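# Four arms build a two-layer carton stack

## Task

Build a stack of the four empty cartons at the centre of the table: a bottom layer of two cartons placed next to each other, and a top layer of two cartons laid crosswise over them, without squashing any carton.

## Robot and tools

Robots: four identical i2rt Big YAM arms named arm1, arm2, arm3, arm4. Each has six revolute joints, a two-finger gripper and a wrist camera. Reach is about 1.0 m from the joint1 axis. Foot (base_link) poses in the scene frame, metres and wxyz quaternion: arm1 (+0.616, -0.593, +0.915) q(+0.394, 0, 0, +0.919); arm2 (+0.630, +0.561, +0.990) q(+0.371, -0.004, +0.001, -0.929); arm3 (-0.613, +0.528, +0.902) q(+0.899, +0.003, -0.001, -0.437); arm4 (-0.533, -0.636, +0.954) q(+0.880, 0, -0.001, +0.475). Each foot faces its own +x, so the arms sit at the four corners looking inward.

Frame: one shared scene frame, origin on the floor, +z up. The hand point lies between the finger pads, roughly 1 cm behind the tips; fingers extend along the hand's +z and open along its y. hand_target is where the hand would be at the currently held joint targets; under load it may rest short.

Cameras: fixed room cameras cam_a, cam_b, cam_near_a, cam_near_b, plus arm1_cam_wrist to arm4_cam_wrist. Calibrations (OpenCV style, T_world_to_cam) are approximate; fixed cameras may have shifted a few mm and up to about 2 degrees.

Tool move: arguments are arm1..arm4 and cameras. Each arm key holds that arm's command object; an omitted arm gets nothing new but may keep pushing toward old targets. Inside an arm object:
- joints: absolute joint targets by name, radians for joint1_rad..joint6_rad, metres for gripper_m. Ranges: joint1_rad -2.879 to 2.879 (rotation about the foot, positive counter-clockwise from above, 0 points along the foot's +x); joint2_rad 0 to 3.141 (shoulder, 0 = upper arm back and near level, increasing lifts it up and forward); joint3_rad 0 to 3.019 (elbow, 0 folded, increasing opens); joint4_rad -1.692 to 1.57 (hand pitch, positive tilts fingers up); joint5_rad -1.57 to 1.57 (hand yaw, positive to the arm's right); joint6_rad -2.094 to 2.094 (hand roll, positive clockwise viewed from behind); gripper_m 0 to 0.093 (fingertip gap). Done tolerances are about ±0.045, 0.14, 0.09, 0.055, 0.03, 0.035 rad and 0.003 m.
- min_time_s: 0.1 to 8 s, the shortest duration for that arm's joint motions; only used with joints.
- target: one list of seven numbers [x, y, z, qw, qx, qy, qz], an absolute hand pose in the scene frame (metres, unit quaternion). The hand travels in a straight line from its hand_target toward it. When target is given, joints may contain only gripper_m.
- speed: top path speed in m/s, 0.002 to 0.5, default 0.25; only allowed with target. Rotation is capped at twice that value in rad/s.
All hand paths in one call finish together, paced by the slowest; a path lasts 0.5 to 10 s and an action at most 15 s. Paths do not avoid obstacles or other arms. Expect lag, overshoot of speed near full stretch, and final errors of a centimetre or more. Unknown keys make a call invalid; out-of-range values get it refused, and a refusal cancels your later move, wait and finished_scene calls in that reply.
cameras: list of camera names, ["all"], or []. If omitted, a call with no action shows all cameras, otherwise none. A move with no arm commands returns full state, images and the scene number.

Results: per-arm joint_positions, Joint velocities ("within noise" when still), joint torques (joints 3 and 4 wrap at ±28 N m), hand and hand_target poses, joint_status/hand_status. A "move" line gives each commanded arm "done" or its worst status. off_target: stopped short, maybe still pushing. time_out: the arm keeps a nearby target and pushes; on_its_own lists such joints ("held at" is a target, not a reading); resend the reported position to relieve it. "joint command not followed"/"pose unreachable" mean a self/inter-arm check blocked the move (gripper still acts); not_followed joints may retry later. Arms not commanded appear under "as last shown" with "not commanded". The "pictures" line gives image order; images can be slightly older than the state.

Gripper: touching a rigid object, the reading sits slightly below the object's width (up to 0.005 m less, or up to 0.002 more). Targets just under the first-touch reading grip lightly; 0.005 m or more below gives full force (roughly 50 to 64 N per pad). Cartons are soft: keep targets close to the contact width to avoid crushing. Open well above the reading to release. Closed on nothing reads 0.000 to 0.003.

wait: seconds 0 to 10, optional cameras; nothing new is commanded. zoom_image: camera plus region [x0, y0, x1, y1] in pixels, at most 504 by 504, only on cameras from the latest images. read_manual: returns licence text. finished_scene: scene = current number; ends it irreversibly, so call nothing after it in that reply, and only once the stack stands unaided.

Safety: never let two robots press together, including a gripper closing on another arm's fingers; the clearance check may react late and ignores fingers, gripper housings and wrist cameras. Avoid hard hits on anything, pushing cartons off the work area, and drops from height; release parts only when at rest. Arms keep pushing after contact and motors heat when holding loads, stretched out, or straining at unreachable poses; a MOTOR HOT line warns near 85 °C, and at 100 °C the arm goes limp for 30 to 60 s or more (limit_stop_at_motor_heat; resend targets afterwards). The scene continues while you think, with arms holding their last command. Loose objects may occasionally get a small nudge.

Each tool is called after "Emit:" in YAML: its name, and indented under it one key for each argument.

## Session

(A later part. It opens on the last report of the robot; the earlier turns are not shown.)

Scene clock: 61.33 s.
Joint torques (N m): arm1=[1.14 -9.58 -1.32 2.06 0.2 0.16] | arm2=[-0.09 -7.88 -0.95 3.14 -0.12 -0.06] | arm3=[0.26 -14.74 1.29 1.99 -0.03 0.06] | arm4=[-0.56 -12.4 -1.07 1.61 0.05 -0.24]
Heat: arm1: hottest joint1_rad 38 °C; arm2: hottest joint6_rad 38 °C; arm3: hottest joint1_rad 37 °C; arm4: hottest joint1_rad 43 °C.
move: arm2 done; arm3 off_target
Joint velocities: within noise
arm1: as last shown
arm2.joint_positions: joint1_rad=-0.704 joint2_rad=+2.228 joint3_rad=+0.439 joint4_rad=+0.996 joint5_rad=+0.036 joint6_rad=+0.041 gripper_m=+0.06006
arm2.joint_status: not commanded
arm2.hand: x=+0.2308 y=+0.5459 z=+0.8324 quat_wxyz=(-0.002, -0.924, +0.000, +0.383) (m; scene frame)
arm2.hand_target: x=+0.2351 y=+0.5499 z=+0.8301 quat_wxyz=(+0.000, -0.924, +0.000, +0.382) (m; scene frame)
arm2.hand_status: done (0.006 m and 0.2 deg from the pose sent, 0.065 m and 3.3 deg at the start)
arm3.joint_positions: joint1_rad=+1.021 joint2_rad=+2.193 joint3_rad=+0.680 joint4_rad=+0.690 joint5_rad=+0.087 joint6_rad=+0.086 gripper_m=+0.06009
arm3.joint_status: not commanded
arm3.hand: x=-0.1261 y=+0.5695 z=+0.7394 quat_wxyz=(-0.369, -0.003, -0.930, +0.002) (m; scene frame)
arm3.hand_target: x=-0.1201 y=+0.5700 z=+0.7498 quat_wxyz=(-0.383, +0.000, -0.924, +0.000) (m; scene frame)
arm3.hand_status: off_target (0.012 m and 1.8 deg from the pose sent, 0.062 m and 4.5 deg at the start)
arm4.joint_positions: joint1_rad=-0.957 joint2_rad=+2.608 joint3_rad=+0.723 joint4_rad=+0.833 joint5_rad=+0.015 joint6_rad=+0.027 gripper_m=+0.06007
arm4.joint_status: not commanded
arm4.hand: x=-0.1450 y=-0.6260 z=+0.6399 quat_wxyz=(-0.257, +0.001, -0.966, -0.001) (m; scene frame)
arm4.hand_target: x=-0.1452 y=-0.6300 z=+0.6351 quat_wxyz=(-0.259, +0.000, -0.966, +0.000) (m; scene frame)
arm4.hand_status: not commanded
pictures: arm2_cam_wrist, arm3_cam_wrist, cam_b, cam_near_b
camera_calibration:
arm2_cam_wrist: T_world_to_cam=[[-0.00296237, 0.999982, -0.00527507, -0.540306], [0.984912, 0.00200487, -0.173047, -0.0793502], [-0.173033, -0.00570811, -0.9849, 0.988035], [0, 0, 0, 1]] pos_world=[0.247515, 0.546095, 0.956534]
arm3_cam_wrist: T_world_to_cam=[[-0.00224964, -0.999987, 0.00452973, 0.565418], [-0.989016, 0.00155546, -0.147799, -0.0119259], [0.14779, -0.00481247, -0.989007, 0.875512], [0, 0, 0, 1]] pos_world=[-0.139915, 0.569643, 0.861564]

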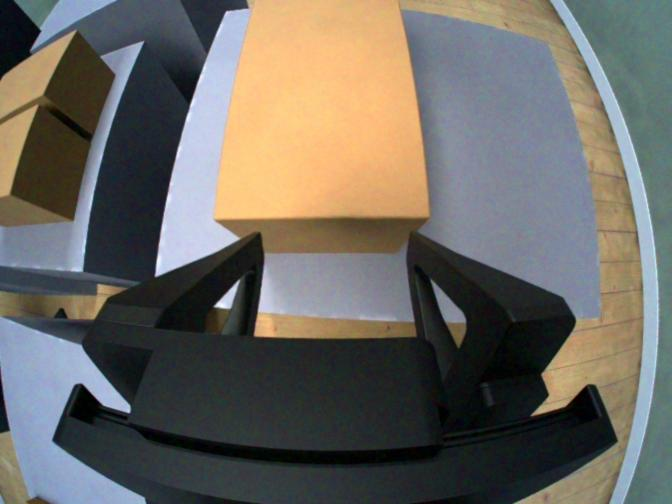

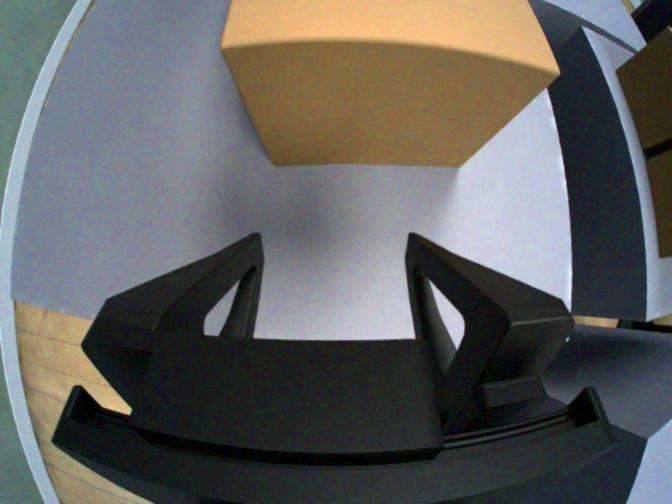

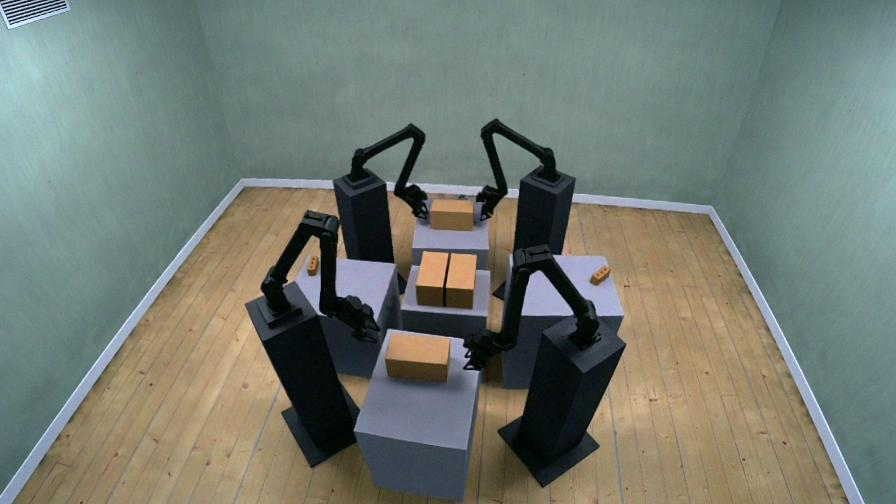

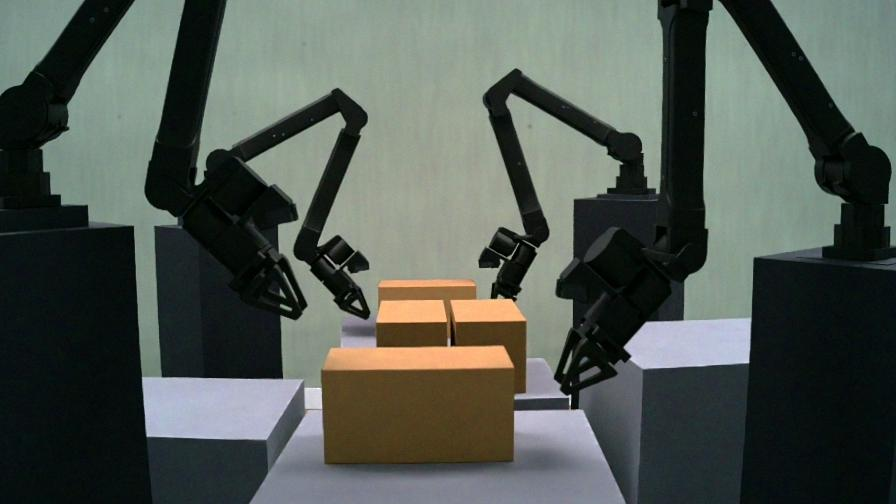

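Emit:
move:
  arm2: {"target": [0.225, 0.546, 0.755, 0, -0.9239, 0, 0.3827], "speed": 0.15, "joints": {"gripper_m": 0.08}}
  arm3: {"target": [-0.09, 0.546, 0.755, 0.3827, 0, 0.9239, 0], "speed": 0.15, "joints": {"gripper_m": 0.08}}

Emit:
move:
  arm2: {"target": [0.181, 0.546, 0.755, 0, -0.9239, 0, 0.3827], "speed": 0.06}
  arm3: {"target": [-0.045, 0.546, 0.755, 0.3827, 0, 0.9239, 0], "speed": 0.06}
  cameras: ["arm2_cam_wrist", "arm3_cam_wrist", "cam_near_b"]

Scene clock: 63.90 s.
Joint torques (N m): arm1=[1.2 -9.7 -1.33 2.07 0.2 0.16] | arm2=[1.08 -8.59 -1.46 2.81 0.2 -0.01] | arm3=[-0.67 -15.03 3.07 1.07 -0.07 0.02] | arm4=[-0.73 -12.45 -1.06 1.55 0.05 -0.27]
Heat: arm1: hottest joint1_rad 38 °C; arm2: hottest joint6_rad 38 °C; arm3: hottest joint1_rad 37 °C; arm4: hottest joint1_rad 43 °C.
move: arm2 done; arm3 off_target
Joint velocities: within noise
arm1, arm4: as last shown
arm2.joint_positions: joint1_rad=-0.704 joint2_rad=+2.516 joint3_rad=+0.571 joint4_rad=+1.134 joint5_rad=+0.036 joint6_rad=+0.040 gripper_m=+0.07990
arm2.joint_status: all done
arm2.hand: x=+0.2281 y=+0.5457 z=+0.7553 quat_wxyz=(-0.002, -0.927, +0.000, +0.375) (m; scene frame)
arm2.hand_target: x=+0.2249 y=+0.5459 z=+0.7551 quat_wxyz=(+0.000, -0.924, +0.000, +0.383) (m; scene frame)
arm2.hand_status: done (0.003 m and 1.0 deg from the pose sent, 0.078 m and 0.2 deg at the start)
arm3.joint_positions: joint1_rad=+0.962 joint2_rad=+2.183 joint3_rad=+0.733 joint4_rad=+0.639 joint5_rad=+0.039 joint6_rad=+0.037 gripper_m=+0.07992
arm3.joint_status: all done
arm3.hand: x=-0.1016 y=+0.5502 z=+0.7456 quat_wxyz=(-0.372, +0.001, -0.928, -0.001) (m; scene frame)
arm3.hand_target: x=-0.0902 y=+0.5459 z=+0.7551 quat_wxyz=(-0.383, +0.000, -0.924, +0.000) (m; scene frame)
arm3.hand_status: off_target (0.016 m and 1.3 deg from the pose sent, 0.046 m and 1.8 deg at the start)
pictures: none

Scene clock: 65.30 s.
Joint torques (N m): arm1=[1.14 -9.64 -1.35 2.07 0.2 0.16] | arm2=[0.56 -12.51 0.55 1.65 0.01 -0.05] | arm3=[-0.73 -14.27 5.41 1.33 -0.01 0.07] | arm4=[-0.85 -12.22 -1.06 1.54 0.04 -0.25]
Heat: arm1: hottest joint1_rad 38 °C; arm2: hottest joint6_rad 38 °C; arm3: hottest joint1_rad 36 °C; arm4: hottest joint1_rad 43 °C.
move: arm2 off_target; arm3 off_target
Joint velocities: within noise
arm1, arm4: as last shown
arm2.joint_positions: joint1_rad=-0.704 joint2_rad=+2.509 joint3_rad=+0.656 joint4_rad=+1.019 joint5_rad=+0.036 joint6_rad=+0.040 gripper_m=+0.07990
arm2.joint_status: not commanded
arm2.hand: x=+0.2002 y=+0.5442 z=+0.7428 quat_wxyz=(-0.001, -0.931, +0.000, +0.364) (m; scene frame)
arm2.hand_target: x=+0.1814 y=+0.5460 z=+0.7553 quat_wxyz=(+0.000, -0.924, +0.000, +0.383) (m; scene frame)
arm2.hand_status: off_target (0.023 m and 2.3 deg from the pose sent, 0.047 m and 1.0 deg at the start)
arm3.joint_positions: joint1_rad=+0.959 joint2_rad=+2.185 joint3_rad=+0.837 joint4_rad=+0.534 joint5_rad=+0.034 joint6_rad=+0.031 gripper_m=+0.07992
arm3.joint_status: not commanded
arm3.hand: x=-0.0629 y=+0.5520 z=+0.7515 quat_wxyz=(-0.371, +0.004, -0.929, -0.002) (m; scene frame)
arm3.hand_target: x=-0.0457 y=+0.5459 z=+0.7556 quat_wxyz=(-0.383, +0.000, -0.924, +0.000) (m; scene frame)
arm3.hand_status: off_target (0.019 m and 1.5 deg from the pose sent, 0.058 m and 1.3 deg at the start)
pictures: arm2_cam_wrist, arm3_cam_wrist, cam_near_b
camera_calibration:
arm2_cam_wrist: T_world_to_cam=[[-0.0033368, 0.999991, -0.00269986, -0.540941], [0.990986, 0.00294515, -0.133931, -0.0955223], [-0.133921, -0.00312243, -0.990987, 0.889815], [0, 0, 0, 1]] pos_world=[0.212022, 0.543995, 0.867541]
arm3_cam_wrist: T_world_to_cam=[[0.012053, -0.999923, 0.00301103, 0.549987], [-0.988121, -0.012372, -0.153178, 0.0641538], [0.153203, -0.00112901, -0.988194, 0.875724], [0, 0, 0, 1]] pos_world=[-0.077401, 0.551726, 0.873557]

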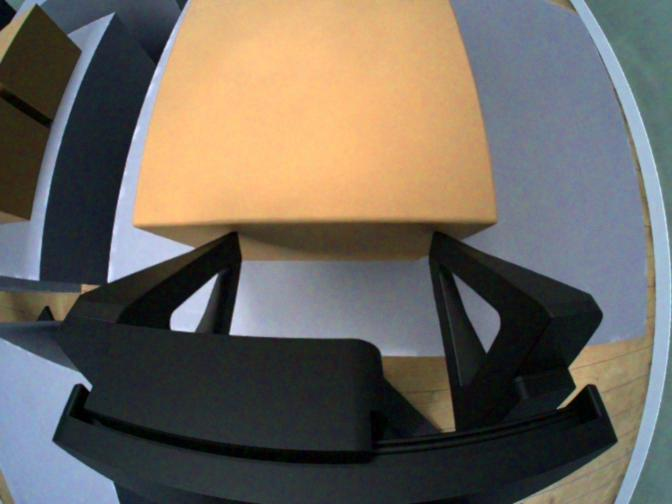

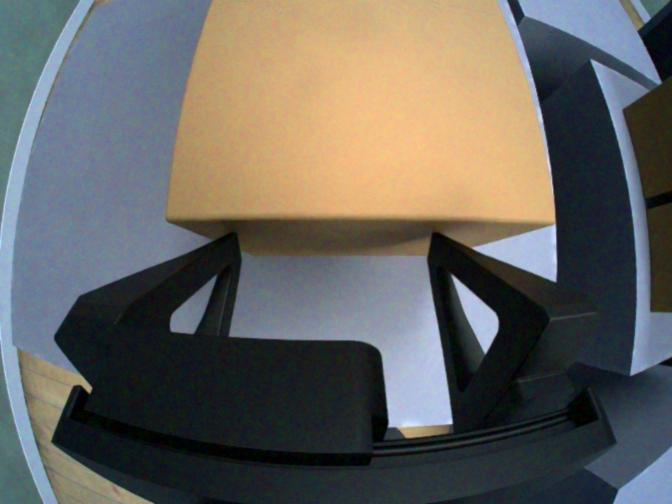

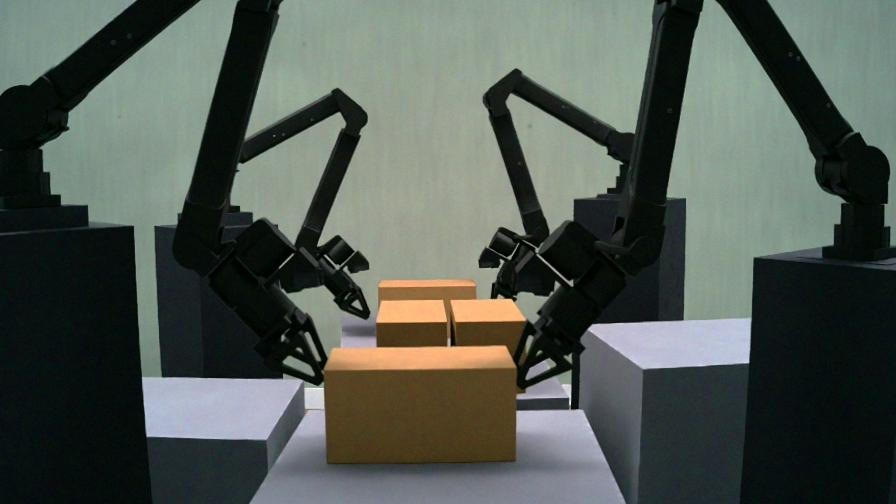

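Emit:
move:
  arm2: {"target": [0.179, 0.546, 0.89, 0, -0.9239, 0, 0.3827], "speed": 0.12}
  arm3: {"target": [-0.043, 0.546, 0.895, 0.3827, 0, 0.9239, 0], "speed": 0.12}
  cameras: ["arm2_cam_wrist", "arm3_cam_wrist", "cam_near_b"]

Scene clock: 67.57 s.
Joint torques (N m): arm1=[1.2 -9.64 -1.33 2.06 0.2 0.16] | arm2=[0.62 -11.93 3.34 1.99 -0.01 -0.12] | arm3=[-0.73 -15.85 7.35 1.59 0.08 0.11] | arm4=[-0.62 -12.16 -1.01 1.46 0.03 -0.25]
Heat: arm1: hottest joint1_rad 38 °C; arm2: hottest joint6_rad 38 °C; arm3: hottest joint1_rad 36 °C; arm4: hottest joint1_rad 43 °C.
move: arm2 off_target; arm3 off_target
Joint velocities: within noise
arm1, arm4: as last shown
arm2.joint_positions: joint1_rad=-0.704 joint2_rad=+2.004 joint3_rad=+0.501 joint4_rad=+0.663 joint5_rad=+0.036 joint6_rad=+0.040 gripper_m=+0.07990
arm2.joint_status: not commanded
arm2.hand: x=+0.1952 y=+0.5440 z=+0.8735 quat_wxyz=(-0.001, -0.933, +0.000, +0.361) (m; scene frame)
arm2.hand_target: x=+0.1795 y=+0.5460 z=+0.8899 quat_wxyz=(+0.000, -0.924, +0.000, +0.383) (m; scene frame)
arm2.hand_status: off_target (0.023 m and 2.7 deg from the pose sent, 0.149 m and 2.3 deg at the start)
arm3.joint_positions: joint1_rad=+0.959 joint2_rad=+1.841 joint3_rad=+0.813 joint4_rad=+0.172 joint5_rad=+0.034 joint6_rad=+0.029 gripper_m=+0.07992
arm3.joint_status: not commanded
arm3.hand: x=-0.0655 y=+0.5515 z=+0.8665 quat_wxyz=(-0.352, +0.005, -0.936, -0.001) (m; scene frame)
arm3.hand_target: x=-0.0441 y=+0.5460 z=+0.8953 quat_wxyz=(-0.383, +0.000, -0.924, +0.000) (m; scene frame)
arm3.hand_status: off_target (0.037 m and 3.9 deg from the pose sent, 0.145 m and 1.5 deg at the start)
pictures: arm2_cam_wrist, arm3_cam_wrist, cam_near_b
camera_calibration:
arm2_cam_wrist: T_world_to_cam=[[-0.00337291, 0.999992, -0.00231457, -0.540785], [0.991891, 0.00305151, -0.127054, -0.079267], [-0.127046, -0.00272434, -0.991893, 1.01792], [0, 0, 0, 1]] pos_world=[0.206123, 0.543796, 0.998342]
arm3_cam_wrist: T_world_to_cam=[[0.0143141, -0.999883, 0.00540488, 0.547276], [-0.993693, -0.0148263, -0.111149, 0.0437784], [0.111217, -0.00377978, -0.993789, 0.99338], [0, 0, 0, 1]] pos_world=[-0.0748118, 0.551616, 0.989118]

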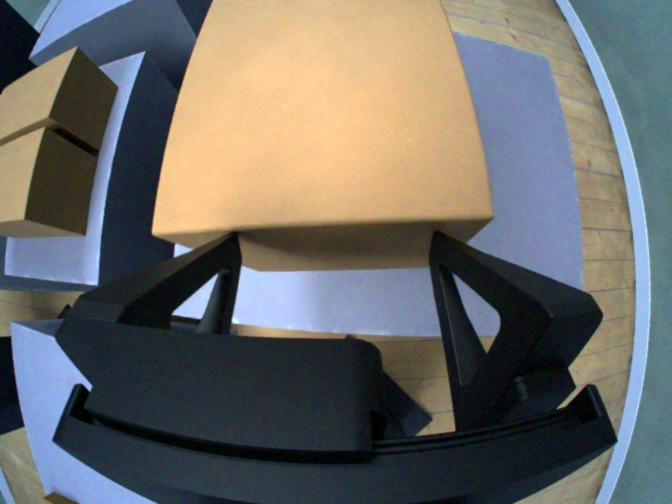

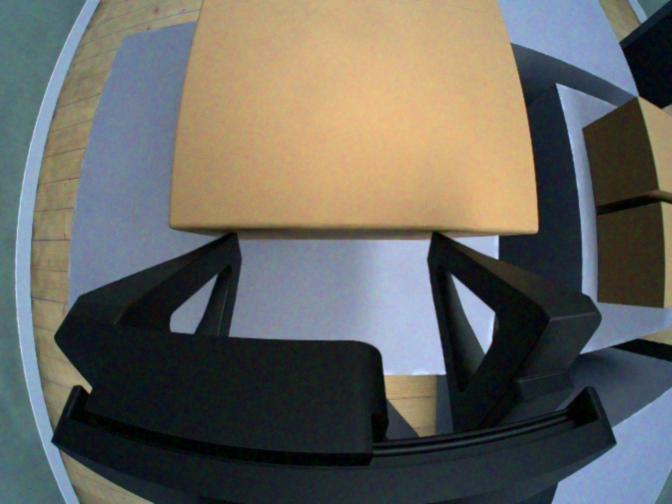

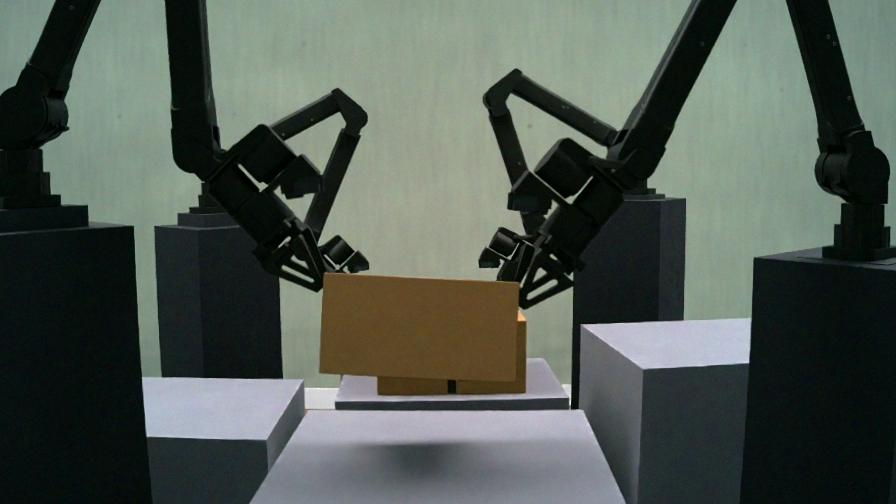

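Emit:
move:
  arm2: {"target": [0.109, 0.076, 0.91, 0, -0.9239, 0, 0.3827], "speed": 0.15}
  arm3: {"target": [-0.113, 0.076, 0.925, 0.3827, 0, 0.9239, 0], "speed": 0.15}
  cameras: ["arm2_cam_wrist", "arm3_cam_wrist", "cam_near_b", "cam_near_a", "cam_b", "cam_a"]

Scene clock: 72.30 s.
Joint torques (N m): arm1=[1.14 -9.64 -1.33 2.06 0.2 0.16] | arm2=[0.56 -15.44 11.38 0.94 0.63 0.1] | arm3=[-0.03 -16.97 10.09 0.77 -0.57 0.04] | arm4=[-0.44 -12.28 -1.06 1.51 0.04 -0.25]
Heat: arm1: hottest joint1_rad 38 °C; arm2: hottest joint6_rad 37 °C; arm3: hottest joint1_rad 36 °C; arm4: hottest joint1_rad 42 °C.
move: arm2 off_target; arm3 off_target
Joint velocities: within noise
arm1, arm4: as last shown
arm2.joint_positions: joint1_rad=+0.122 joint2_rad=+2.260 joint3_rad=+1.435 joint4_rad=-0.210 joint5_rad=+0.570 joint6_rad=+0.706 gripper_m=+0.07991
arm2.joint_status: not commanded
arm2.hand: x=+0.1194 y=+0.0910 z=+0.9040 quat_wxyz=(+0.008, -0.927, -0.007, +0.375) (m; scene frame)
arm2.hand_target: x=+0.1096 y=+0.0767 z=+0.9105 quat_wxyz=(+0.000, -0.924, +0.000, +0.383) (m; scene frame)
arm2.hand_status: off_target (0.019 m and 1.6 deg from the pose sent, 0.477 m and 2.6 deg at the start)
arm3.joint_positions: joint1_rad=+0.037 joint2_rad=+2.001 joint3_rad=+1.308 joint4_rad=-0.334 joint5_rad=-0.565 joint6_rad=-0.696 gripper_m=+0.07992
arm3.joint_status: not commanded
arm3.hand: x=-0.1226 y=+0.0916 z=+0.9150 quat_wxyz=(-0.374, -0.006, -0.927, -0.010) (m; scene frame)
arm3.hand_target: x=-0.1137 y=+0.0765 z=+0.9254 quat_wxyz=(-0.383, +0.000, -0.924, +0.000) (m; scene frame)
arm3.hand_status: off_target (0.021 m and 1.7 deg from the pose sent, 0.481 m and 3.9 deg at the start)
pictures: arm2_cam_wrist, arm3_cam_wrist, cam_a, cam_b, cam_near_a, cam_near_b
camera_calibration:
arm2_cam_wrist: T_world_to_cam=[[-0.00883492, 0.999771, 0.0194656, -0.106912], [0.987625, 0.0117725, -0.156389, 0.0273203], [-0.156582, 0.017843, -0.987504, 1.0349], [0, 0, 0, 1]] pos_world=[0.134121, 0.0881004, 1.02833]
arm3_cam_wrist: T_world_to_cam=[[0.00102772, -0.999814, -0.0192643, 0.108902], [-0.987316, 0.00204398, -0.158754, 0.0284008], [0.158764, 0.0191831, -0.98713, 1.04378], [0, 0, 0, 1]] pos_world=[-0.137786, 0.088801, 1.03695]

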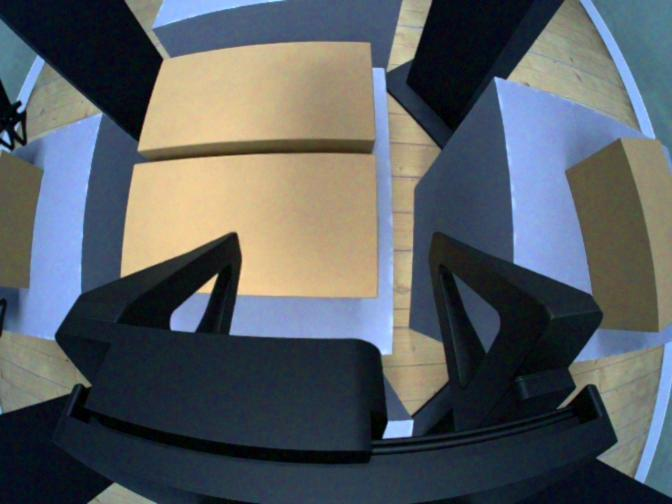

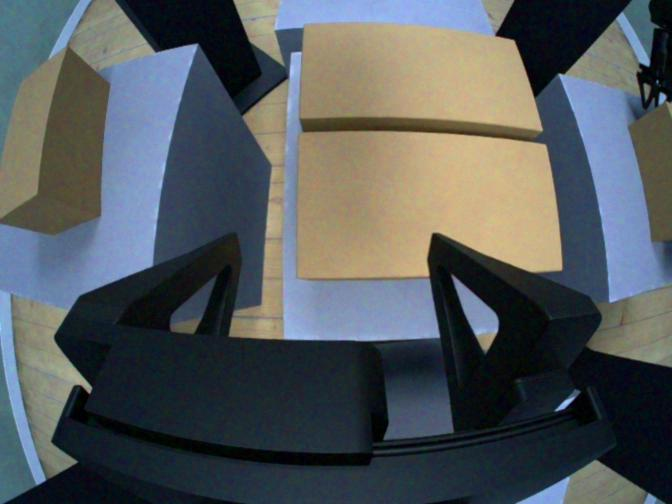

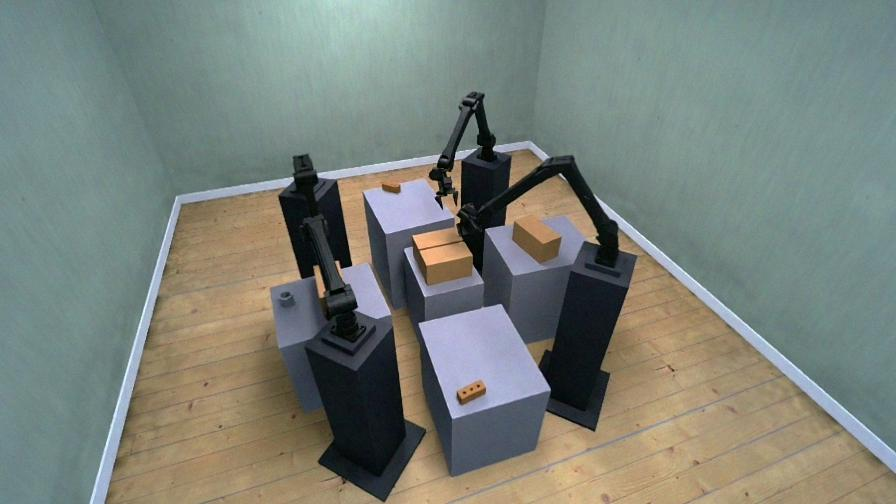

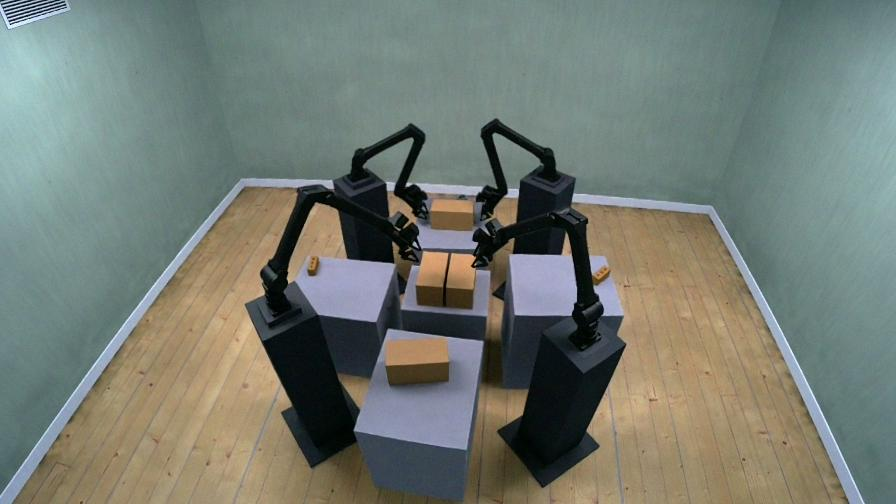

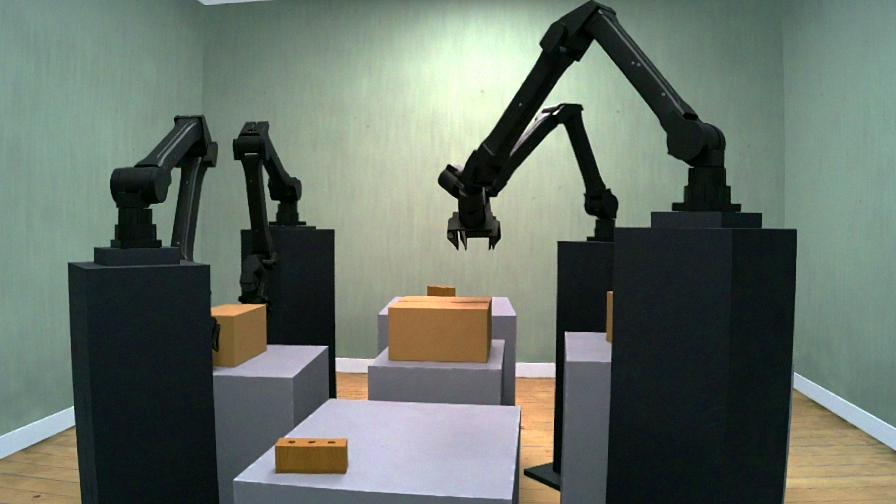

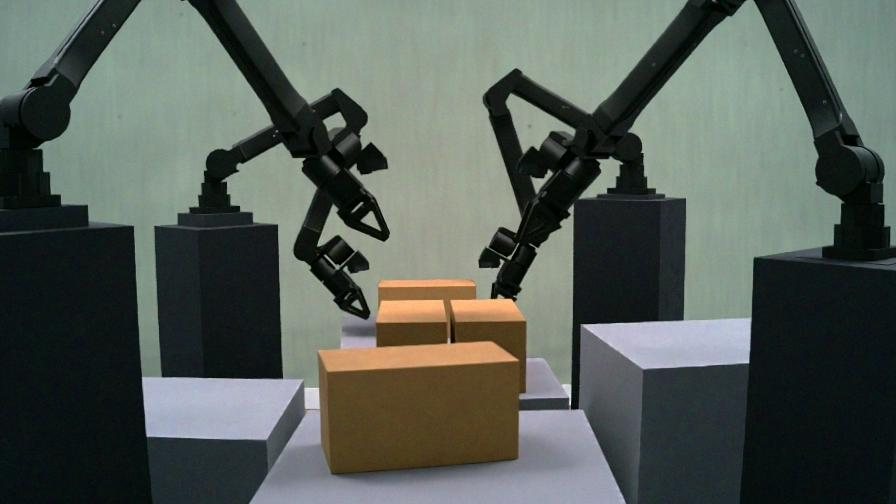

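Emit:
move:
  arm2: {"target": [0.24, 0.56, 0.88, 0, -0.9239, 0, 0.3827], "speed": 0.3}
  arm3: {"target": [-0.14, 0.56, 0.88, 0.3827, 0, 0.9239, 0], "speed": 0.3}
  cameras: ["arm2_cam_wrist", "arm3_cam_wrist", "cam_near_b"]

Scene clock: 76.87 s.
Joint torques (N m): arm1=[1.14 -9.64 -1.36 2.06 0.2 0.16] | arm2=[-0.21 -7.12 0.53 2.85 -0.13 -0.13] | arm3=[1.14 -10.4 5.05 2 0.28 0.21] | arm4=[-0.56 -12.45 -0.99 1.5 0.04 -0.25]
Heat: arm1: hottest joint1_rad 38 °C; arm2: hottest joint6_rad 37 °C; arm3: hottest joint1_rad 36 °C; arm4: hottest joint1_rad 42 °C.
move: arm2 done; arm3 done
Joint velocities: within noise
arm1, arm4: as last shown
arm2.joint_positions: joint1_rad=-0.742 joint2_rad=+1.996 joint3_rad=+0.368 joint4_rad=+0.833 joint5_rad=+0.010 joint6_rad=+0.014 gripper_m=+0.07991
arm2.joint_status: not commanded
arm2.hand: x=+0.2369 y=+0.5568 z=+0.8825 quat_wxyz=(-0.002, -0.924, +0.001, +0.382) (m; scene frame)
arm2.hand_target: x=+0.2399 y=+0.5600 z=+0.8801 quat_wxyz=(+0.000, -0.924, +0.000, +0.383) (m; scene frame)
arm2.hand_status: done (0.005 m and 0.2 deg from the pose sent, 0.485 m and 1.6 deg at the start)
arm3.joint_positions: joint1_rad=+0.988 joint2_rad=+1.692 joint3_rad=+0.559 joint4_rad=+0.321 joint5_rad=+0.065 joint6_rad=+0.056 gripper_m=+0.07992
arm3.joint_status: not commanded
arm3.hand: x=-0.1461 y=+0.5550 z=+0.8761 quat_wxyz=(-0.373, +0.000, -0.928, +0.003) (m; scene frame)
arm3.hand_target: x=-0.1401 y=+0.5600 z=+0.8801 quat_wxyz=(-0.383, +0.000, -0.924, +0.000) (m; scene frame)
arm3.hand_status: done (0.009 m and 1.2 deg from the pose sent, 0.470 m and 1.7 deg at the start)
pictures: arm2_cam_wrist, arm3_cam_wrist, cam_near_b
camera_calibration:
arm2_cam_wrist: T_world_to_cam=[[-0.00149401, 0.999986, -0.00500438, -0.551471], [0.985159, 0.000612864, -0.171646, -0.0773088], [-0.17164, -0.00518655, -0.985146, 1.03808], [0, 0, 0, 1]] pos_world=[0.253514, 0.556895, 1.00663]
arm3_cam_wrist: T_world_to_cam=[[0.00134548, -0.999966, 0.00814051, 0.5476], [-0.987603, -0.00260653, -0.15695, -0.000986053], [0.156966, -0.00782842, -0.987573, 1.01538], [0, 0, 0, 1]] pos_world=[-0.161091, 0.555528, 0.998151]

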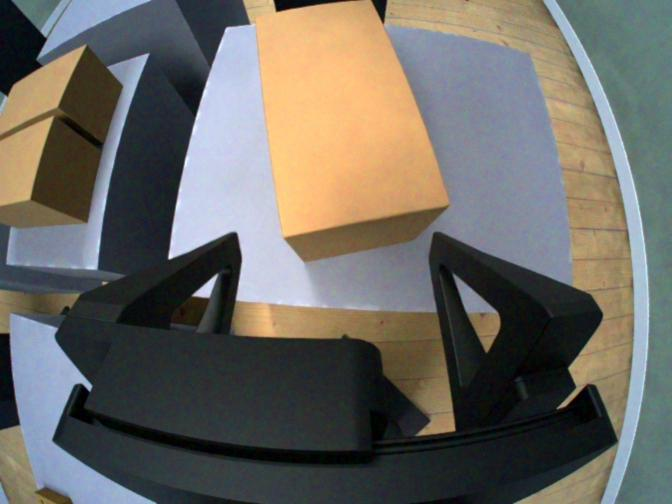

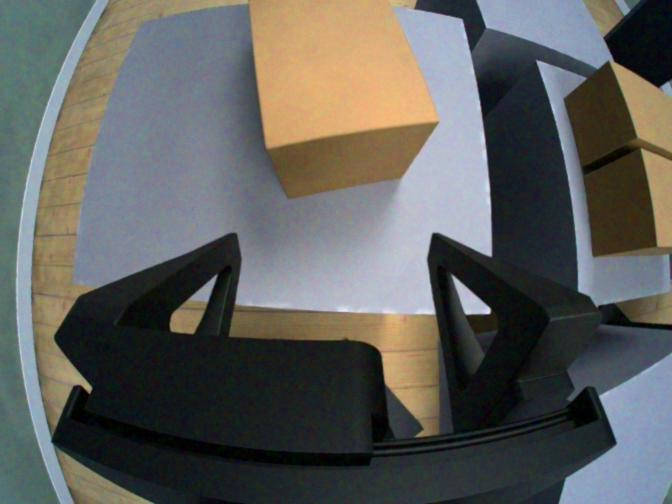

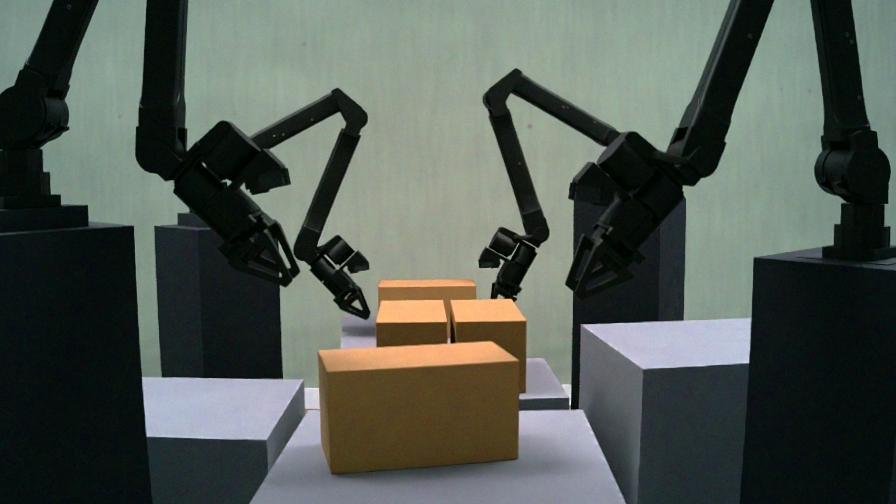

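Emit:
move:
  arm2: {"target": [0.235, 0.589, 0.76, -0.0334, -0.9204, -0.0806, 0.3812], "speed": 0.2}
  arm3: {"target": [-0.082, 0.534, 0.757, 0.3812, -0.0806, 0.9204, 0.0334], "speed": 0.2}

Emit:
move:
  arm2: {"target": [0.164, 0.577, 0.765, -0.0334, -0.9204, -0.0806, 0.3812], "speed": 0.08}
  arm3: {"target": [-0.010, 0.546, 0.757, 0.3812, -0.0806, 0.9204, 0.0334], "speed": 0.08}
  cameras: ["arm2_cam_wrist", "arm3_cam_wrist", "cam_near_b"]

Scene clock: 80.47 s.
Joint torques (N m): arm1=[1.2 -9.58 -1.35 2.06 0.2 0.16] | arm2=[-0.09 -9.11 -1.24 2.59 -0.32 -0.18] | arm3=[-0.62 -13.57 3.69 1.99 -0.21 0.06] | arm4=[-0.67 -12.45 -1.05 1.44 0.03 -0.26]
Heat: arm1: hottest joint1_rad 38 °C; arm2: hottest joint6_rad 37 °C; arm3: hottest joint1_rad 36 °C; arm4: hottest joint1_rad 42 °C.
move: arm2 done; arm3 off_target
Joint velocities: within noise
arm1.joint_positions: joint1_rad=+0.929 joint2_rad=+2.639 joint3_rad=+0.685 joint4_rad=+1.150 joint5_rad=+0.091 joint6_rad=+0.088 gripper_m=+0.06009
arm1.joint_status: not commanded
arm1.hand: x=+0.2018 y=-0.6261 z=+0.6358 quat_wxyz=(-0.003, +0.927, -0.003, -0.376) (m; scene frame)
arm1.hand_target: x=+0.2001 y=-0.6320 z=+0.6351 quat_wxyz=(+0.000, +0.924, +0.000, -0.383) (m; scene frame)
arm1.hand_status: not commanded
arm2.joint_positions: joint1_rad=-0.927 joint2_rad=+2.495 joint3_rad=+0.553 joint4_rad=+1.101 joint5_rad=-0.239 joint6_rad=-0.245 gripper_m=+0.07991
arm2.joint_status: not commanded
arm2.hand: x=+0.2380 y=+0.5857 z=+0.7603 quat_wxyz=(-0.037, -0.924, -0.079, +0.373) (m; scene frame)
arm2.hand_target: x=+0.2351 y=+0.5890 z=+0.7600 quat_wxyz=(-0.033, -0.920, -0.081, +0.381) (m; scene frame)
arm2.hand_status: done (0.004 m and 1.1 deg from the pose sent, 0.127 m and 10.0 deg at the start)
arm3.joint_positions: joint1_rad=+0.880 joint2_rad=+2.157 joint3_rad=+0.756 joint4_rad=+0.575 joint5_rad=-0.142 joint6_rad=-0.146 gripper_m=+0.07992
arm3.joint_status: not commanded
arm3.hand: x=-0.0932 y=+0.5397 z=+0.7539 quat_wxyz=(-0.368, +0.081, -0.925, -0.037) (m; scene frame)
arm3.hand_target: x=-0.0823 y=+0.5339 z=+0.7572 quat_wxyz=(-0.381, +0.081, -0.920, -0.033) (m; scene frame)
arm3.hand_status: off_target (0.013 m and 1.6 deg from the pose sent, 0.137 m and 10.2 deg at the start)
arm4: as last shown
pictures: none

Scene clock: 82.03 s.
Joint torques (N m): arm1=[1.14 -9.58 -1.33 2.06 0.2 0.16] | arm2=[2.78 -13.45 3.26 1.81 -0.06 0.11] | arm3=[1.67 -15.38 7.72 1.66 0.19 0.29] | arm4=[-0.67 -12.22 -1.06 1.52 0.04 -0.25]
Heat: arm1: hottest joint1_rad 38 °C; arm2: hottest joint6_rad 37 °C; arm3: hottest joint1_rad 36 °C; arm4: hottest joint1_rad 42 °C.
move: arm2 off_target; arm3 off_target
Joint velocities: within noise
arm1, arm4: as last shown
arm2.joint_positions: joint1_rad=-0.885 joint2_rad=+2.464 joint3_rad=+0.655 joint4_rad=+0.908 joint5_rad=-0.198 joint6_rad=-0.213 gripper_m=+0.07991
arm2.joint_status: not commanded
arm2.hand: x=+0.2058 y=+0.5805 z=+0.7454 quat_wxyz=(-0.037, -0.936, -0.073, +0.342) (m; scene frame)
arm2.hand_target: x=+0.1657 y=+0.5767 z=+0.7667 quat_wxyz=(-0.034, -0.920, -0.080, +0.381) (m; scene frame)
arm2.hand_status: off_target (0.046 m and 5.0 deg from the pose sent, 0.075 m and 1.1 deg at the start)
arm3.joint_positions: joint1_rad=+0.881 joint2_rad=+2.210 joint3_rad=+0.908 joint4_rad=+0.432 joint5_rad=-0.130 joint6_rad=-0.145 gripper_m=+0.07992
arm3.joint_status: not commanded
arm3.hand: x=-0.0493 y=+0.5373 z=+0.7410 quat_wxyz=(-0.348, +0.078, -0.933, -0.034) (m; scene frame)
arm3.hand_target: x=-0.0126 y=+0.5463 z=+0.7593 quat_wxyz=(-0.381, +0.080, -0.920, -0.034) (m; scene frame)
arm3.hand_status: off_target (0.043 m and 4.0 deg from the pose sent, 0.083 m and 1.6 deg at the start)
pictures: arm2_cam_wrist, arm3_cam_wrist, cam_near_b
camera_calibration:
arm2_cam_wrist: T_world_to_cam=[[-0.164598, 0.986148, -0.0204974, -0.522779], [0.98268, 0.162155, -0.0896967, -0.224479], [-0.0851304, -0.0349063, -0.995758, 0.905251], [0, 0, 0, 1]] pos_world=[0.211607, 0.583536, 0.87056]
arm3_cam_wrist: T_world_to_cam=[[0.174103, -0.984716, -0.0047149, 0.540679], [-0.979032, -0.172579, -0.108229, 0.129054], [0.105761, 0.023459, -0.994115, 0.852121], [0, 0, 0, 1]] pos_world=[-0.0579068, 0.534698, 0.863623]

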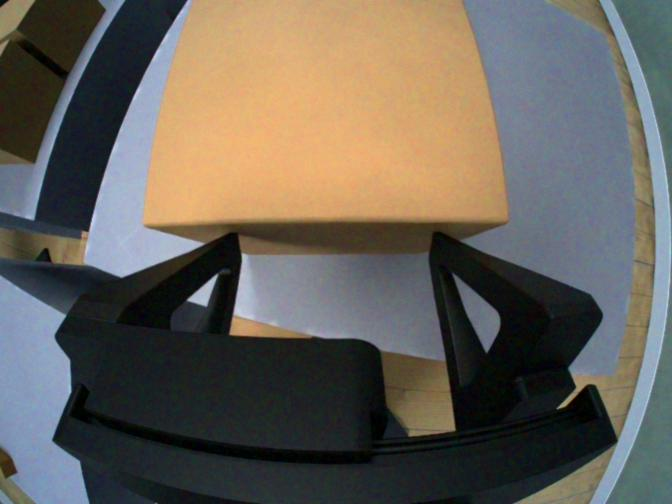

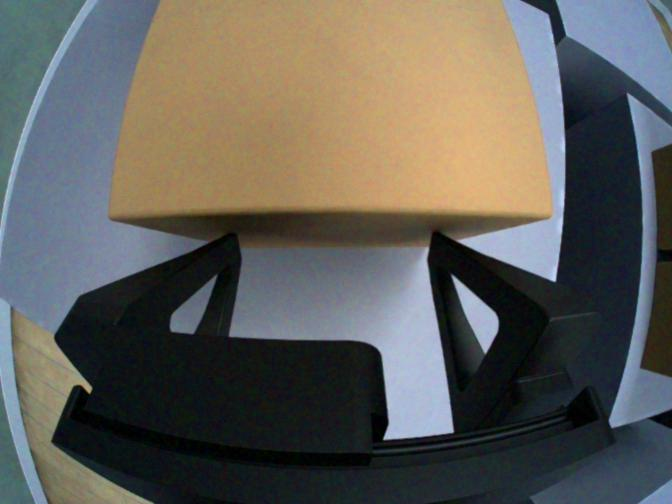

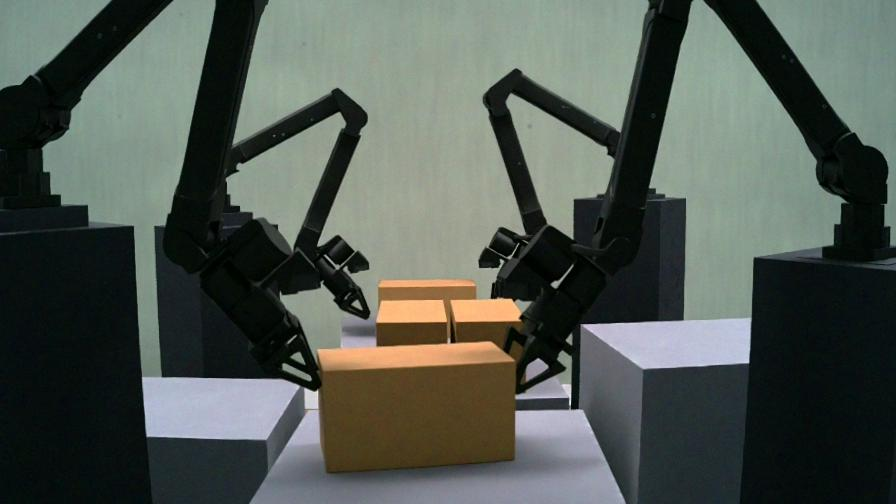

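Emit:
move:
  arm2: {"target": [0.164, 0.577, 0.92, -0.0334, -0.9204, -0.0806, 0.3812], "speed": 0.12}
  arm3: {"target": [-0.010, 0.546, 0.925, 0.3812, -0.0806, 0.9204, 0.0334], "speed": 0.12}
  cameras: ["arm2_cam_wrist", "cam_near_b"]

Emit:
move:
  arm2: {"target": [0.112, 0.30, 0.92, 0, -0.9239, 0, 0.3827], "speed": 0.1}
  arm3: {"target": [-0.046, 0.30, 0.925, 0.3827, 0, 0.9239, 0], "speed": 0.1}
  cameras: ["arm2_cam_wrist", "arm3_cam_wrist", "cam_near_b", "cam_near_a"]

Scene clock: 85.00 s.
Joint torques (N m): arm1=[1.2 -9.64 -1.33 2.04 0.2 0.16] | arm2=[2.61 -11.22 5.9 2.44 -0.13 0.09] | arm3=[1.55 -17.49 10.17 2.28 0.02 0.3] | arm4=[-0.91 -11.99 -0.98 1.52 0.05 -0.26]
Heat: arm1: hottest joint1_rad 38 °C; arm2: hottest joint6_rad 37 °C; arm3: hottest joint2_rad 37 °C; arm4: hottest joint1_rad 42 °C.
move: arm2 off_target; arm3 off_target
Joint velocities: within noise
arm1: as last shown
arm2.joint_positions: joint1_rad=-0.882 joint2_rad=+1.900 joint3_rad=+0.523 joint4_rad=+0.483 joint5_rad=-0.197 joint6_rad=-0.210 gripper_m=+0.07991
arm2.joint_status: not commanded
arm2.hand: x=+0.1926 y=+0.5812 z=+0.8949 quat_wxyz=(-0.037, -0.935, -0.074, +0.345) (m; scene frame)
arm2.hand_target: x=+0.1651 y=+0.5767 z=+0.9205 quat_wxyz=(-0.034, -0.920, -0.081, +0.381) (m; scene frame)
arm2.hand_status: off_target (0.038 m and 4.6 deg from the pose sent, 0.179 m and 5.0 deg at the start)
arm3.joint_positions: joint1_rad=+0.884 joint2_rad=+1.840 joint3_rad=+0.885 joint4_rad=+0.019 joint5_rad=-0.127 joint6_rad=-0.146 gripper_m=+0.07992
arm3.joint_status: not commanded
arm3.hand: x=-0.0578 y=+0.5379 z=+0.8708 quat_wxyz=(-0.317, +0.078, -0.944, -0.036) (m; scene frame)
arm3.hand_target: x=-0.0149 y=+0.5462 z=+0.9272 quat_wxyz=(-0.381, +0.081, -0.920, -0.035) (m; scene frame)
arm3.hand_status: off_target (0.073 m and 7.8 deg from the pose sent, 0.188 m and 4.0 deg at the start)
arm4.joint_positions: joint1_rad=-0.957 joint2_rad=+2.608 joint3_rad=+0.723 joint4_rad=+0.833 joint5_rad=+0.015 joint6_rad=+0.027 gripper_m=+0.06007
arm4.joint_status: not commanded
arm4.hand: x=-0.1450 y=-0.6260 z=+0.6399 quat_wxyz=(-0.257, +0.001, -0.966, -0.001) (m; scene frame)
arm4.hand_target: x=-0.1452 y=-0.6300 z=+0.6351 quat_wxyz=(-0.259, +0.000, -0.966, +0.000) (m; scene frame)
arm4.hand_status: not commanded
pictures: arm2_cam_wrist, cam_near_b
camera_calibration:
arm2_cam_wrist: T_world_to_cam=[[-0.164762, 0.986136, -0.0197177, -0.523187], [0.982013, 0.162138, -0.0967568, -0.191761], [-0.0922184, -0.0353049, -0.995113, 1.05398], [0, 0, 0, 1]] pos_world=[0.199306, 0.584236, 1.01996]

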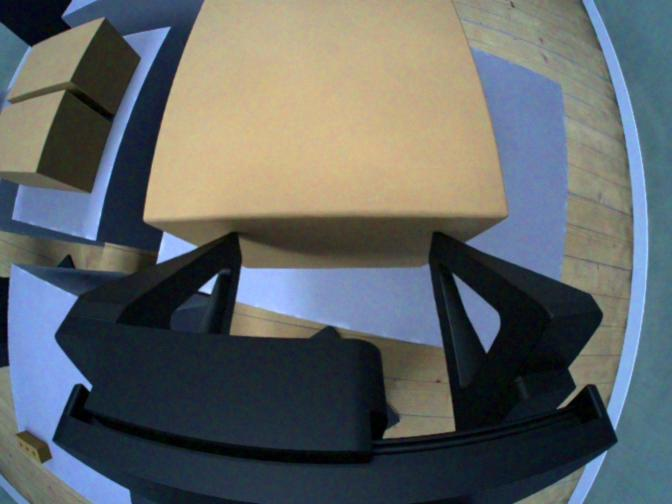

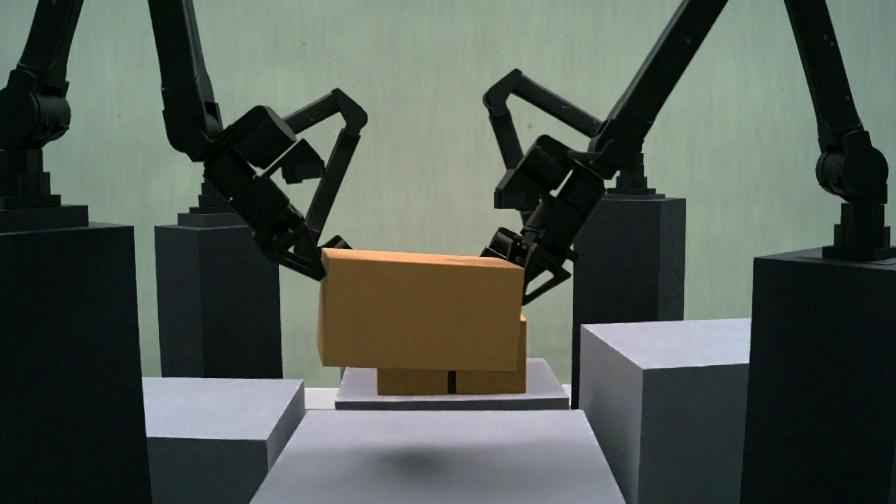

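Scene clock: 88.57 s.
Joint torques (N m): arm1=[1.2 -9.64 -1.33 2.06 0.2 0.16] | arm2=[-0.5 -11.22 12 2.26 0.69 -0.07] | arm3=[0.62 -14.97 12.56 2.06 -0.77 0.33] | arm4=[-0.73 -12.4 -1.05 1.52 0.04 -0.26]
Heat: arm1: hottest joint1_rad 38 °C; arm2: hottest joint6_rad 37 °C; arm3: hottest joint3_rad 38 °C; arm4: hottest joint1_rad 42 °C.
move: arm2 off_target; arm3 off_target
Joint velocities: within noise
arm1, arm4: as last shown
arm2.joint_positions: joint1_rad=-0.160 joint2_rad=+2.000 joint3_rad=+0.846 joint4_rad=+0.181 joint5_rad=+0.389 joint6_rad=+0.451 gripper_m=+0.07991
arm2.joint_status: not commanded
arm2.hand: x=+0.1555 y=+0.3185 z=+0.8972 quat_wxyz=(+0.015, -0.938, -0.012, +0.346) (m; scene frame)
arm2.hand_target: x=+0.1152 y=+0.3019 z=+0.9229 quat_wxyz=(+0.000, -0.924, +0.000, +0.383) (m; scene frame)
arm2.hand_status: off_target (0.052 m and 5.0 deg from the pose sent, 0.294 m and 10.5 deg at the start)
arm3.joint_positions: joint1_rad=+0.428 joint2_rad=+1.826 joint3_rad=+0.910 joint4_rad=-0.060 joint5_rad=-0.313 joint6_rad=-0.371 gripper_m=+0.07992
arm3.joint_status: not commanded
arm3.hand: x=-0.1000 y=+0.3229 z=+0.8808 quat_wxyz=(-0.327, -0.005, -0.945, -0.019) (m; scene frame)
arm3.hand_target: x=-0.0523 y=+0.3027 z=+0.9290 quat_wxyz=(-0.383, +0.001, -0.924, +0.000) (m; scene frame)
arm3.hand_status: off_target (0.073 m and 7.2 deg from the pose sent, 0.244 m and 12.6 deg at the start)
pictures: arm2_cam_wrist, arm3_cam_wrist, cam_near_a, cam_near_b
camera_calibration:
arm2_cam_wrist: T_world_to_cam=[[-0.0147826, 0.999291, 0.0346128, -0.346459], [0.99533, 0.018009, -0.094841, -0.0703843], [-0.0953972, 0.0330491, -0.994891, 1.02204], [0, 0, 0, 1]] pos_world=[0.162433, 0.313704, 1.02213]
arm3_cam_wrist: T_world_to_cam=[[0.00722705, -0.999334, -0.0357716, 0.354461], [-0.998257, -0.00511443, -0.0588018, -0.0420262], [0.0585797, 0.0361342, -0.997629, 0.995758], [0, 0, 0, 1]] pos_world=[-0.102846, 0.318029, 1.0036]

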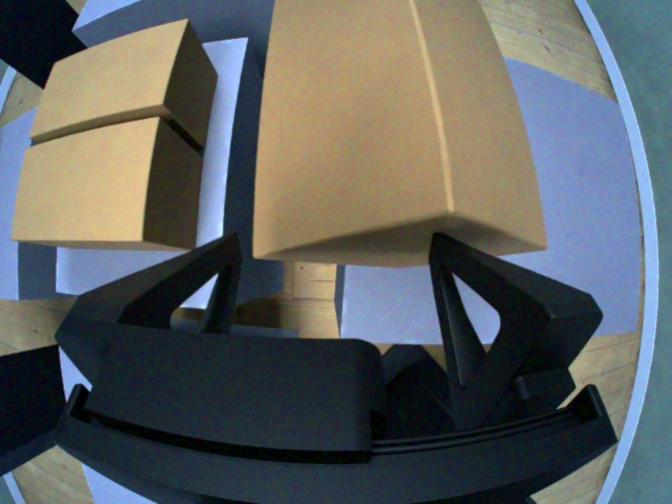

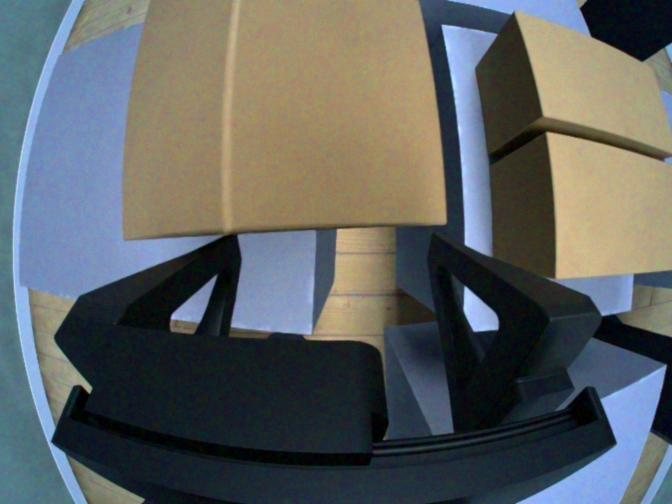

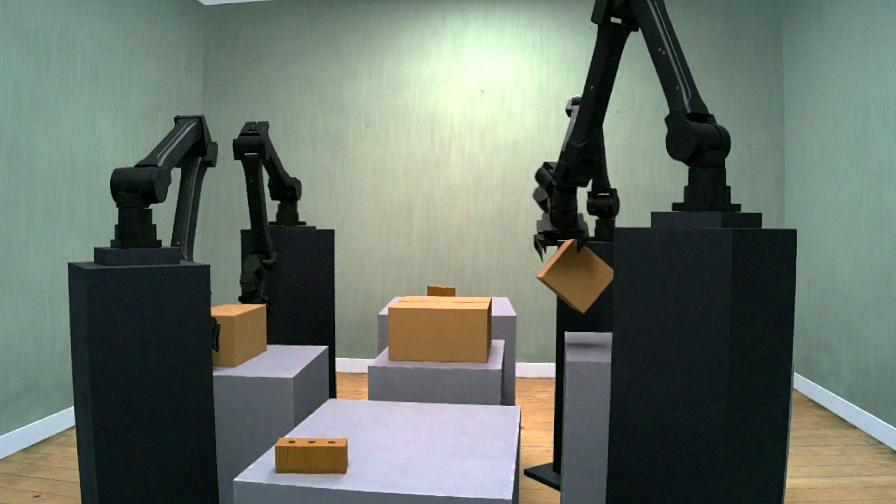

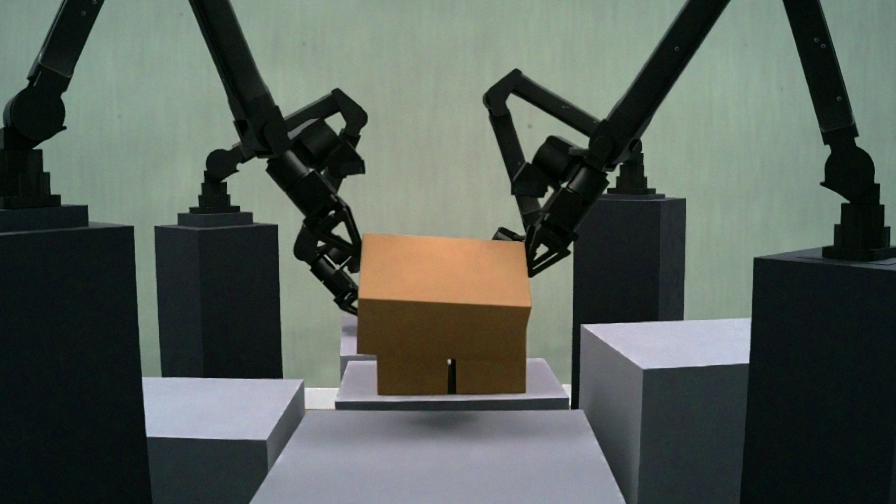

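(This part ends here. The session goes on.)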